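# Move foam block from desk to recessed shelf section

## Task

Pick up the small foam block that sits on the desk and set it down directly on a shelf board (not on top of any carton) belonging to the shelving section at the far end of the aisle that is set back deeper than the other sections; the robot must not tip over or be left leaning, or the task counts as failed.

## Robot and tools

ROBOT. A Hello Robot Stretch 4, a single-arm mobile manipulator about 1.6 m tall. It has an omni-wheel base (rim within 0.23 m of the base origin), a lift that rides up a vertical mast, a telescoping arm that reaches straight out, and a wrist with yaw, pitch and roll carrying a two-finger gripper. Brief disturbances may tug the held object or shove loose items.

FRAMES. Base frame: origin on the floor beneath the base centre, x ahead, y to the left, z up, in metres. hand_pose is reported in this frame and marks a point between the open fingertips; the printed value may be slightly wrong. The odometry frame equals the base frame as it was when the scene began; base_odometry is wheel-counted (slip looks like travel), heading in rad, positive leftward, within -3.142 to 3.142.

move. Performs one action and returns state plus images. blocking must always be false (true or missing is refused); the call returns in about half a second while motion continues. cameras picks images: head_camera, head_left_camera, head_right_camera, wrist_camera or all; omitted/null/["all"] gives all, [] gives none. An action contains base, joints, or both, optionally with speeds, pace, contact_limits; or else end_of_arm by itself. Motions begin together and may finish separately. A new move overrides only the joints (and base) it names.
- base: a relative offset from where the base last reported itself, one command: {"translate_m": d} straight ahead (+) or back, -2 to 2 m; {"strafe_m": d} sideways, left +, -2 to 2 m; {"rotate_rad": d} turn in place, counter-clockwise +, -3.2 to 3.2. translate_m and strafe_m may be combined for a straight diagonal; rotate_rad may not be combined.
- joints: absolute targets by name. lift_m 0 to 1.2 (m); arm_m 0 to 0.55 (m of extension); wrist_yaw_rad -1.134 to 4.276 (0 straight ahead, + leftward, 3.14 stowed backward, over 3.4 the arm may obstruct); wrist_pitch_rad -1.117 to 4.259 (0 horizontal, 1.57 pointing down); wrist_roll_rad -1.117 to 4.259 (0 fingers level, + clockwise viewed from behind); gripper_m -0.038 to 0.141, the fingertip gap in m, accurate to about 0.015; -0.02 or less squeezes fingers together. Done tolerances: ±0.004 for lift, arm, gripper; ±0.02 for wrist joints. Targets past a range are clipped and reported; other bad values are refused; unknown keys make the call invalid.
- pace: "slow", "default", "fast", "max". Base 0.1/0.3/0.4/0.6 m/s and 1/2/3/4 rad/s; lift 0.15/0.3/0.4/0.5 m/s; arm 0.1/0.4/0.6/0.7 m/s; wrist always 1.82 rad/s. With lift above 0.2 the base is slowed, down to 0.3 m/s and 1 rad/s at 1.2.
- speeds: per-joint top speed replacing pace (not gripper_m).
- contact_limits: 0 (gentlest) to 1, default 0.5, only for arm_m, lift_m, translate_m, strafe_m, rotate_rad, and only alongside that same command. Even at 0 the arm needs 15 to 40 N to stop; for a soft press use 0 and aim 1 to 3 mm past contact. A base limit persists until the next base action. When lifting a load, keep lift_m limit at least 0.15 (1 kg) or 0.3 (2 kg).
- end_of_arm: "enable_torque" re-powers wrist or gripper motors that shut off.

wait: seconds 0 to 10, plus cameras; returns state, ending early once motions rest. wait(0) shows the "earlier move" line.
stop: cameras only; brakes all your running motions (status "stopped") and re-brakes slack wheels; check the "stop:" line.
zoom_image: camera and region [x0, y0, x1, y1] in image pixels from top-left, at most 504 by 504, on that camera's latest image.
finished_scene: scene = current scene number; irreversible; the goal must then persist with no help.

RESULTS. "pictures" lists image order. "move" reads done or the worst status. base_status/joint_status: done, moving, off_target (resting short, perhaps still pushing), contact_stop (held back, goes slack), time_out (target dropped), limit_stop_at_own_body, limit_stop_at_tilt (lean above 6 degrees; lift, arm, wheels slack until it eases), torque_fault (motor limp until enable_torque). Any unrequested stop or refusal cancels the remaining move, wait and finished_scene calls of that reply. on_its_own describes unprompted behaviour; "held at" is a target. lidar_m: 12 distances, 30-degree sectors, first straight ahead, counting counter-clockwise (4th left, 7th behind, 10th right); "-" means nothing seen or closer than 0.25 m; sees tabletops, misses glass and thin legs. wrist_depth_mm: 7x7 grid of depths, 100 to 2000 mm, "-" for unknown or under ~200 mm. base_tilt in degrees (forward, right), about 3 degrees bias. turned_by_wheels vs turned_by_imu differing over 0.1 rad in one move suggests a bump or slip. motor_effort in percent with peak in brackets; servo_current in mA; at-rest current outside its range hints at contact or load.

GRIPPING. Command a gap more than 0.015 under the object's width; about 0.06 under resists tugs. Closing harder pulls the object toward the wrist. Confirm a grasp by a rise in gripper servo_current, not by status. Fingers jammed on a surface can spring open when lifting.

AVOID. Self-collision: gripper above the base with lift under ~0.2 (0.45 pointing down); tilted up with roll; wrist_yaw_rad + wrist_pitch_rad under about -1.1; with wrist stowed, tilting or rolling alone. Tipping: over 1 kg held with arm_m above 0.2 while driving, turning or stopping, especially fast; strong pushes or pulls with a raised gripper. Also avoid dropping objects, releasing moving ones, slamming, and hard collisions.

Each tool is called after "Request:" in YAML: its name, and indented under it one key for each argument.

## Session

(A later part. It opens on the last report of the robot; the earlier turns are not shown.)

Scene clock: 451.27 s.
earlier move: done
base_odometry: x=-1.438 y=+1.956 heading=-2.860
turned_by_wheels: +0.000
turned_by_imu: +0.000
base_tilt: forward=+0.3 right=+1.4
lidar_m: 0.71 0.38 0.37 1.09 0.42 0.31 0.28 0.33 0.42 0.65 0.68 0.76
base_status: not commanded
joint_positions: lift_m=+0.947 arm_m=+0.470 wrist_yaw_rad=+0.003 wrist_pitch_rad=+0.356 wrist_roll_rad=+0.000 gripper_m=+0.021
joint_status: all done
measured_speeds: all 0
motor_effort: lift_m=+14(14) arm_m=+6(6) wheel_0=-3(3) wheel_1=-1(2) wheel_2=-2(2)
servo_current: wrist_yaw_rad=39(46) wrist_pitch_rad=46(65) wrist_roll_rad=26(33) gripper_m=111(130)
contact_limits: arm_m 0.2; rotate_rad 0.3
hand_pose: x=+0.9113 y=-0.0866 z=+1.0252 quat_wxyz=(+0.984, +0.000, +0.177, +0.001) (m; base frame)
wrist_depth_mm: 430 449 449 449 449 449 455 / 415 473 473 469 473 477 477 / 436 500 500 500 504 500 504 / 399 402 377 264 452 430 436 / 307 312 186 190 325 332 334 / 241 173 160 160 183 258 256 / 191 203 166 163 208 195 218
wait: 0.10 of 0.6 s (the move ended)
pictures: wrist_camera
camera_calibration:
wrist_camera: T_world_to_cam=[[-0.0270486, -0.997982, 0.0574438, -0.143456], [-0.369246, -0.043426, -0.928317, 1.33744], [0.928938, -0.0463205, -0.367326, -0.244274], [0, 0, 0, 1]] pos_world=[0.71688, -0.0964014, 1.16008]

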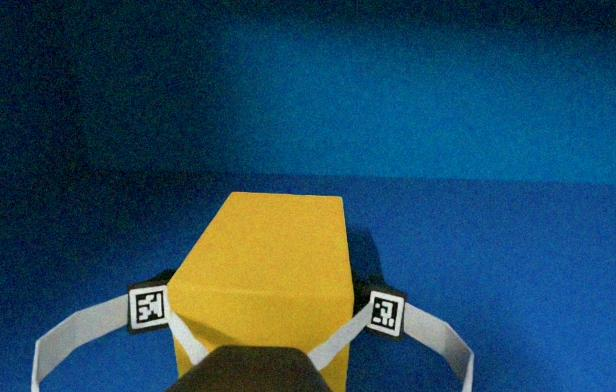

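Request:
move:
  blocking: false
  joints: {"lift_m": 0.942}
  pace: "slow"
  cameras: []

Request:
wait:
  seconds: 0.6
  cameras: []

Request:
move:
  blocking: false
  joints: {"lift_m": 0.938}
  pace: "slow"
  cameras: []

Request:
wait:
  seconds: 0.6
  cameras: ["wrist_camera"]

Scene clock: 461.77 s.
move: moving
base_odometry: x=-1.438 y=+1.956 heading=-2.860
turned_by_wheels: +0.000
turned_by_imu: -0.001
base_tilt: forward=+0.3 right=+1.4
lidar_m: 0.72 0.37 0.42 1.13 0.43 0.32 0.27 0.33 0.42 0.64 0.69 0.74
base_status: not commanded
joint_positions: lift_m=+0.942 arm_m=+0.470 wrist_yaw_rad=+0.003 wrist_pitch_rad=+0.356 wrist_roll_rad=+0.000 gripper_m=+0.021
joint_status: lift_m moving
measured_speeds: all 0
motor_effort: lift_m=+13(15) arm_m=+6(6) wheel_0=-3(3) wheel_1=-1(2) wheel_2=-2(2)
servo_current: wrist_yaw_rad=39(46) wrist_pitch_rad=46(46) wrist_roll_rad=26(33) gripper_m=117(130)
contact_limits: arm_m 0.2; rotate_rad 0.3
hand_pose: x=+0.9113 y=-0.0866 z=+1.0202 quat_wxyz=(+0.984, +0.000, +0.177, +0.001) (m; base frame)
wrist_depth_mm: 430 445 445 449 445 449 452 / 415 473 469 473 473 469 473 / 439 500 500 504 500 504 500 / 382 392 394 247 410 415 455 / 297 304 187 190 317 320 324 / 236 174 160 160 183 250 250 / 187 196 166 164 202 195 211
pictures: none
No camera images: "cameras" was empty.

Scene clock: 461.87 s.
earlier move: done
base_odometry: x=-1.438 y=+1.956 heading=-2.860
turned_by_wheels: +0.000
turned_by_imu: +0.000
base_tilt: forward=+0.3 right=+1.4
lidar_m: 0.72 0.35 0.40 1.14 0.43 0.31 0.28 0.33 0.42 0.65 0.69 0.75
base_status: not commanded
joint_positions: lift_m=+0.942 arm_m=+0.470 wrist_yaw_rad=+0.003 wrist_pitch_rad=+0.356 wrist_roll_rad=+0.000 gripper_m=+0.021
joint_status: all done
measured_speeds: all 0
motor_effort: lift_m=+13(15) arm_m=+6(6) wheel_0=-3(3) wheel_1=-1(2) wheel_2=-2(2)
servo_current: wrist_yaw_rad=39(46) wrist_pitch_rad=46(46) wrist_roll_rad=26(33) gripper_m=117(130)
contact_limits: arm_m 0.2; rotate_rad 0.3
hand_pose: x=+0.9113 y=-0.0866 z=+1.0202 quat_wxyz=(+0.984, +0.000, +0.177, +0.001) (m; base frame)
wrist_depth_mm: 430 445 449 452 449 449 452 / 415 477 469 473 473 473 473 / 442 500 500 500 504 504 504 / 384 389 392 246 410 418 455 / 298 301 187 190 317 320 324 / 235 174 160 160 184 249 249 / 188 196 165 163 202 195 211
wait: 0.10 of 0.6 s (the move ended)
pictures: none
No camera images: "cameras" was empty.

Scene clock: 462.37 s.
move: moving
base_odometry: x=-1.438 y=+1.956 heading=-2.860
turned_by_wheels: +0.000
turned_by_imu: +0.000
base_tilt: forward=+0.4 right=+1.4
lidar_m: 0.71 0.38 0.40 1.15 0.44 0.31 0.29 0.33 0.42 0.65 0.69 0.75
base_status: not commanded
joint_positions: lift_m=+0.938 arm_m=+0.470 wrist_yaw_rad=+0.003 wrist_pitch_rad=+0.354 wrist_roll_rad=+0.000 gripper_m=+0.021
joint_status: lift_m moving
measured_speeds: all 0
motor_effort: lift_m=+15(15) arm_m=+6(6) wheel_0=-3(3) wheel_1=-2(2) wheel_2=-2(2)
servo_current: wrist_yaw_rad=39(46) wrist_pitch_rad=39(59) wrist_roll_rad=20(26) gripper_m=124(124)
contact_limits: arm_m 0.2; rotate_rad 0.3
hand_pose: x=+0.9115 y=-0.0866 z=+1.0168 quat_wxyz=(+0.984, +0.000, +0.176, +0.001) (m; base frame)
wrist_depth_mm: 430 445 449 449 449 449 452 / 415 473 473 473 473 473 477 / 442 500 500 500 500 500 504 / 379 389 392 245 407 415 452 / 296 301 187 189 315 317 320 / 232 173 159 160 184 247 248 / 185 200 165 163 200 193 208
pictures: none
No camera images: "cameras" was empty.

Scene clock: 462.43 s.
earlier move: done
base_odometry: x=-1.438 y=+1.956 heading=-2.860
turned_by_wheels: +0.000
turned_by_imu: +0.000
base_tilt: forward=+0.3 right=+1.2
lidar_m: 0.70 0.37 0.40 1.16 0.45 0.33 0.30 0.33 0.42 0.63 0.68 0.75
base_status: not commanded
joint_positions: lift_m=+0.938 arm_m=+0.470 wrist_yaw_rad=+0.003 wrist_pitch_rad=+0.354 wrist_roll_rad=+0.000 gripper_m=+0.021
joint_status: all done
measured_speeds: all 0
motor_effort: lift_m=+13(15) arm_m=+6(6) wheel_0=-3(3) wheel_1=-2(2) wheel_2=-2(2)
servo_current: wrist_yaw_rad=39(46) wrist_pitch_rad=39(59) wrist_roll_rad=26(26) gripper_m=117(124)
contact_limits: arm_m 0.2; rotate_rad 0.3
hand_pose: x=+0.9115 y=-0.0866 z=+1.0168 quat_wxyz=(+0.984, +0.000, +0.176, +0.001) (m; base frame)
wrist_depth_mm: 430 445 449 449 449 449 455 / 415 473 473 473 473 473 477 / 439 500 500 500 504 500 504 / 379 389 392 245 407 415 452 / 297 303 186 189 315 317 320 / 233 173 159 159 183 246 247 / 185 199 166 163 200 193 208
wait: 0.07 of 0.6 s (the move ended)
pictures: wrist_camera
camera_calibration:
wrist_camera: T_world_to_cam=[[-0.0271699, -0.997983, 0.0573805, -0.142793], [-0.367285, -0.0434204, -0.929094, 1.32875], [0.929712, -0.0463184, -0.365364, -0.250248], [0, 0, 0, 1]] pos_world=[0.716808, -0.0964016, 1.15129]

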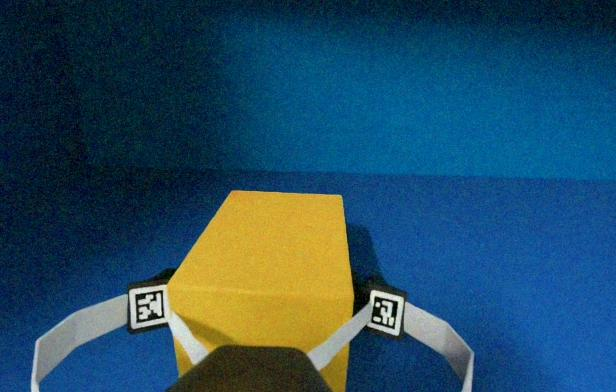

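Request:
move:
  blocking: false
  joints: {"gripper_m": 0.09}
  cameras: []

Request:
wait:
  seconds: 1.5
  cameras: ["wrist_camera"]

Request:
move:
  blocking: false
  joints: {"gripper_m": 0.125}
  cameras: []

Request:
wait:
  seconds: 1.5
  cameras: ["wrist_camera"]

Scene clock: 472.13 s.
move: moving
base_odometry: x=-1.438 y=+1.956 heading=-2.860
turned_by_wheels: +0.000
turned_by_imu: -0.001
base_tilt: forward=+0.3 right=+1.4
lidar_m: 0.72 0.36 0.43 1.14 0.42 0.32 0.30 0.32 0.42 0.66 0.68 0.73
base_status: not commanded
joint_positions: lift_m=+0.938 arm_m=+0.470 wrist_yaw_rad=+0.003 wrist_pitch_rad=+0.353 wrist_roll_rad=+0.000 gripper_m=+0.041
joint_status: gripper_m moving
measured_speeds: translate_m=+0.000 strafe_m=+0.000 rotate_rad=+0.000 lift_m=+0.000 arm_m=+0.000 wrist_yaw_rad=+0.000 wrist_pitch_rad=-0.005 wrist_roll_rad=+0.000
motor_effort: lift_m=+13(13) arm_m=+6(6) wheel_0=-2(3) wheel_1=-1(2) wheel_2=-2(2)
servo_current: wrist_yaw_rad=46(46) wrist_pitch_rad=52(59) wrist_roll_rad=33(33) gripper_m=13(124)
contact_limits: arm_m 0.2; rotate_rad 0.3
hand_pose: x=+0.9116 y=-0.0866 z=+1.0171 quat_wxyz=(+0.985, +0.000, +0.175, +0.001) (m; base frame)
wrist_depth_mm: 433 449 445 449 449 449 455 / 442 469 473 473 473 477 477 / 439 500 504 500 504 504 504 / 384 392 394 246 410 421 455 / 297 303 189 191 317 319 325 / 234 189 163 163 186 247 249 / 190 195 170 169 200 194 209
pictures: none
No camera images: "cameras" was empty.

Scene clock: 473.13 s.
earlier move: done
base_odometry: x=-1.438 y=+1.956 heading=-2.860
turned_by_wheels: +0.000
turned_by_imu: +0.000
base_tilt: forward=+0.4 right=+1.4
lidar_m: 0.71 0.37 0.40 1.11 0.42 0.32 0.29 0.33 0.42 0.64 0.64 0.75
base_status: not commanded
joint_positions: lift_m=+0.938 arm_m=+0.470 wrist_yaw_rad=+0.003 wrist_pitch_rad=+0.352 wrist_roll_rad=+0.000 gripper_m=+0.090
joint_status: all done
measured_speeds: all 0
motor_effort: lift_m=+13(13) arm_m=+6(6) wheel_0=-3(3) wheel_1=-2(2) wheel_2=-2(2)
servo_current: wrist_yaw_rad=46(46) wrist_pitch_rad=26(59) wrist_roll_rad=20(33) gripper_m=52(124)
contact_limits: arm_m 0.2; rotate_rad 0.3
hand_pose: x=+0.9116 y=-0.0866 z=+1.0173 quat_wxyz=(+0.985, +0.000, +0.175, +0.001) (m; base frame)
wrist_depth_mm: 433 449 449 449 452 452 455 / 439 473 473 473 473 477 477 / 445 500 500 500 504 500 504 / 402 404 410 274 455 433 439 / 304 310 206 198 325 330 332 / 238 224 179 176 195 253 253 / 202 191 190 183 204 213 213
wait: 1.00 of 1.5 s (the move ended)
pictures: wrist_camera
camera_calibration:
wrist_camera: T_world_to_cam=[[-0.0272614, -0.997983, 0.0573321, -0.142681], [-0.365789, -0.0434164, -0.929684, 1.32845], [0.930298, -0.046316, -0.363868, -0.252295], [0, 0, 0, 1]] pos_world=[0.716752, -0.0964017, 1.15142]

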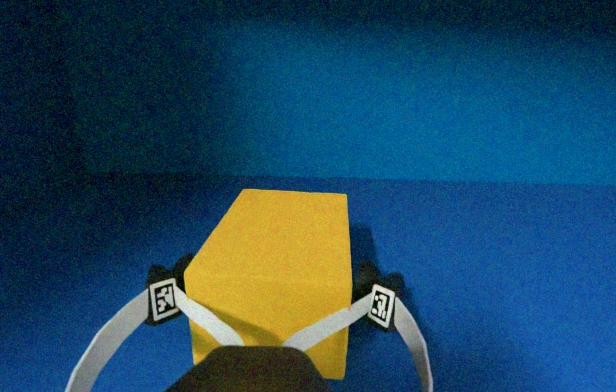

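Scene clock: 473.63 s.
move: moving
base_odometry: x=-1.438 y=+1.956 heading=-2.860
turned_by_wheels: +0.000
turned_by_imu: +0.000
base_tilt: forward=+0.4 right=+1.3
lidar_m: 0.72 0.36 0.37 1.10 0.44 0.30 0.28 0.34 0.43 0.63 0.70 0.76
base_status: not commanded
joint_positions: lift_m=+0.938 arm_m=+0.470 wrist_yaw_rad=+0.003 wrist_pitch_rad=+0.352 wrist_roll_rad=+0.000 gripper_m=+0.107
joint_status: gripper_m moving
measured_speeds: all 0
motor_effort: lift_m=+13(13) arm_m=+6(6) wheel_0=-3(3) wheel_1=-1(2) wheel_2=-2(2)
servo_current: wrist_yaw_rad=39(46) wrist_pitch_rad=46(52) wrist_roll_rad=26(39) gripper_m=78(91)
contact_limits: arm_m 0.2; rotate_rad 0.3
hand_pose: x=+0.9116 y=-0.0866 z=+1.0173 quat_wxyz=(+0.985, +0.000, +0.175, +0.001) (m; base frame)
wrist_depth_mm: 442 445 449 452 452 455 459 / 445 469 473 473 480 477 480 / 449 496 500 500 508 508 508 / 389 384 364 244 407 415 452 / 297 301 188 190 314 317 319 / 231 216 183 180 205 246 247 / 196 186 195 189 199 208 208
pictures: none
No camera images: "cameras" was empty.

Scene clock: 474.40 s.
earlier move: done
base_odometry: x=-1.438 y=+1.956 heading=-2.860
turned_by_wheels: +0.000
turned_by_imu: +0.000
base_tilt: forward=+0.4 right=+1.4
lidar_m: 0.71 0.35 0.41 1.11 0.42 0.32 0.28 0.33 0.43 0.65 0.69 0.75
base_status: not commanded
joint_positions: lift_m=+0.938 arm_m=+0.470 wrist_yaw_rad=+0.003 wrist_pitch_rad=+0.352 wrist_roll_rad=+0.000 gripper_m=+0.125
joint_status: all done
measured_speeds: all 0
motor_effort: lift_m=+13(13) arm_m=+6(6) wheel_0=-3(3) wheel_1=-1(2) wheel_2=-2(2)
servo_current: wrist_yaw_rad=39(46) wrist_pitch_rad=46(52) wrist_roll_rad=26(39) gripper_m=52(98)
contact_limits: arm_m 0.2; rotate_rad 0.3
hand_pose: x=+0.9116 y=-0.0866 z=+1.0173 quat_wxyz=(+0.985, +0.000, +0.175, +0.001) (m; base frame)
wrist_depth_mm: 439 445 449 452 452 452 459 / 445 469 473 477 477 477 480 / 452 500 504 500 504 508 508 / 389 407 364 243 402 413 449 / 291 300 187 189 312 315 319 / 231 199 183 180 198 245 246 / 195 193 195 189 198 207 208
wait: 0.77 of 1.5 s (the move ended)
pictures: wrist_camera
camera_calibration:
wrist_camera: T_world_to_cam=[[-0.0272614, -0.997983, 0.0573321, -0.14268], [-0.365789, -0.0434164, -0.929685, 1.32844], [0.930298, -0.046316, -0.363868, -0.252302], [0, 0, 0, 1]] pos_world=[0.716753, -0.0964017, 1.1514]

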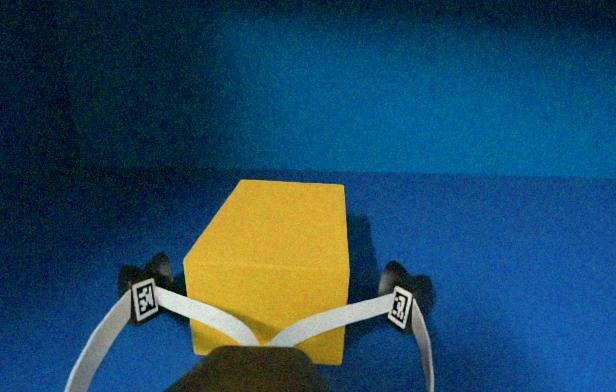

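Request:
move:
  blocking: false
  joints: {"arm_m": 0.1}
  cameras: []

Request:
wait:
  seconds: 4
  cameras: ["head_camera", "wrist_camera"]

Scene clock: 480.30 s.
move: moving
base_odometry: x=-1.438 y=+1.956 heading=-2.860
turned_by_wheels: +0.000
turned_by_imu: -0.001
base_tilt: forward=+0.3 right=+1.3
lidar_m: 0.72 0.38 0.40 1.12 0.45 0.33 0.30 0.31 0.41 0.63 0.68 0.75
base_status: not commanded
joint_positions: lift_m=+0.938 arm_m=+0.418 wrist_yaw_rad=+0.003 wrist_pitch_rad=+0.352 wrist_roll_rad=+0.000 gripper_m=+0.125
joint_status: arm_m moving
measured_speeds: translate_m=+0.000 strafe_m=+0.000 rotate_rad=+0.000 lift_m=+0.000 arm_m=-0.198 wrist_yaw_rad=+0.000 wrist_pitch_rad=+0.000 wrist_roll_rad=+0.000
motor_effort: lift_m=+13(13) arm_m=-6(9) wheel_0=-3(3) wheel_1=-2(2) wheel_2=-2(2)
servo_current: wrist_yaw_rad=33(46) wrist_pitch_rad=39(46) wrist_roll_rad=20(33) gripper_m=52(52)
contact_limits: rotate_rad 0.3
hand_pose: x=+0.8596 y=-0.0866 z=+1.0172 quat_wxyz=(+0.985, +0.000, +0.175, +0.001) (m; base frame)
wrist_depth_mm: 413 492 492 492 496 492 500 / 433 521 521 521 521 521 525 / 439 544 549 554 549 554 554 / 382 407 362 259 402 410 418 / 294 300 234 224 312 315 319 / 230 200 238 236 201 245 246 / 195 193 202 198 198 207 208
pictures: none
No camera images: "cameras" was empty.

Scene clock: 482.00 s.
earlier move: done
base_odometry: x=-1.438 y=+1.956 heading=-2.860
turned_by_wheels: +0.000
turned_by_imu: +0.000
base_tilt: forward=+0.3 right=+1.4
lidar_m: 0.72 0.35 0.38 1.14 0.42 0.31 0.30 0.34 0.42 0.64 0.69 0.74
base_status: not commanded
joint_positions: lift_m=+0.938 arm_m=+0.100 wrist_yaw_rad=+0.003 wrist_pitch_rad=+0.352 wrist_roll_rad=+0.000 gripper_m=+0.125
joint_status: all done
measured_speeds: all 0
motor_effort: lift_m=+13(14) arm_m=-6(10) wheel_0=-3(3) wheel_1=-1(2) wheel_2=-2(2)
servo_current: wrist_yaw_rad=39(46) wrist_pitch_rad=33(65) wrist_roll_rad=33(33) gripper_m=39(52)
contact_limits: rotate_rad 0.3
hand_pose: x=+0.5421 y=-0.0866 z=+1.0172 quat_wxyz=(+0.985, +0.000, +0.175, +0.001) (m; base frame)
wrist_depth_mm: 439 - 778 778 788 788 798 / 427 - - - - - - / 452 - - 539 - - - / 436 442 442 449 445 452 455 / 473 - - - - 991 - / 496 189 171 - 194 931 - / 500 715 - - 768 759 -
wait: 1.70 of 4 s (the move ended)
pictures: head_camera, wrist_camera
camera_calibration:
wrist_camera: T_world_to_cam=[[-0.0272613, -0.997983, 0.057332, -0.152753], [-0.365789, -0.0434163, -0.929685, 1.19323], [0.930298, -0.0463158, -0.363868, 0.0914933], [0, 0, 0, 1]] pos_world=[0.34719, -0.0964017, 1.15138]

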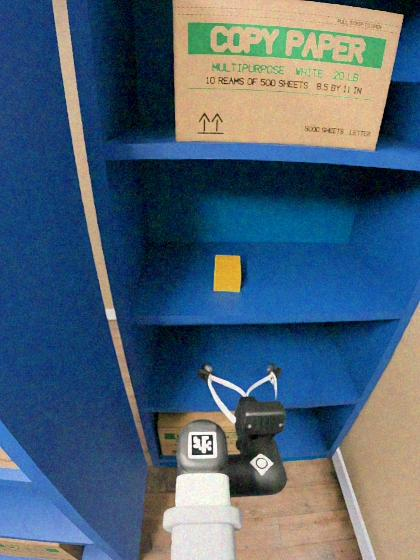

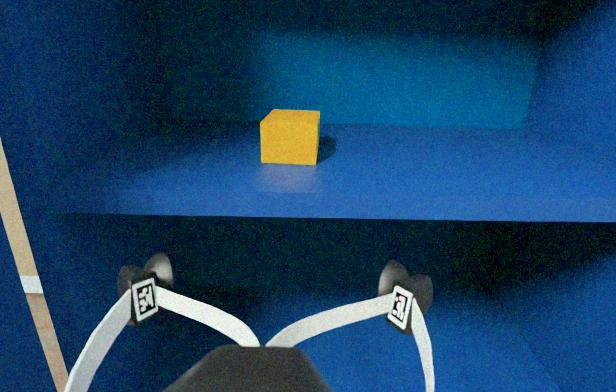

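Request:
finished_scene:
  scene: 1

The scene is finished: the task was done.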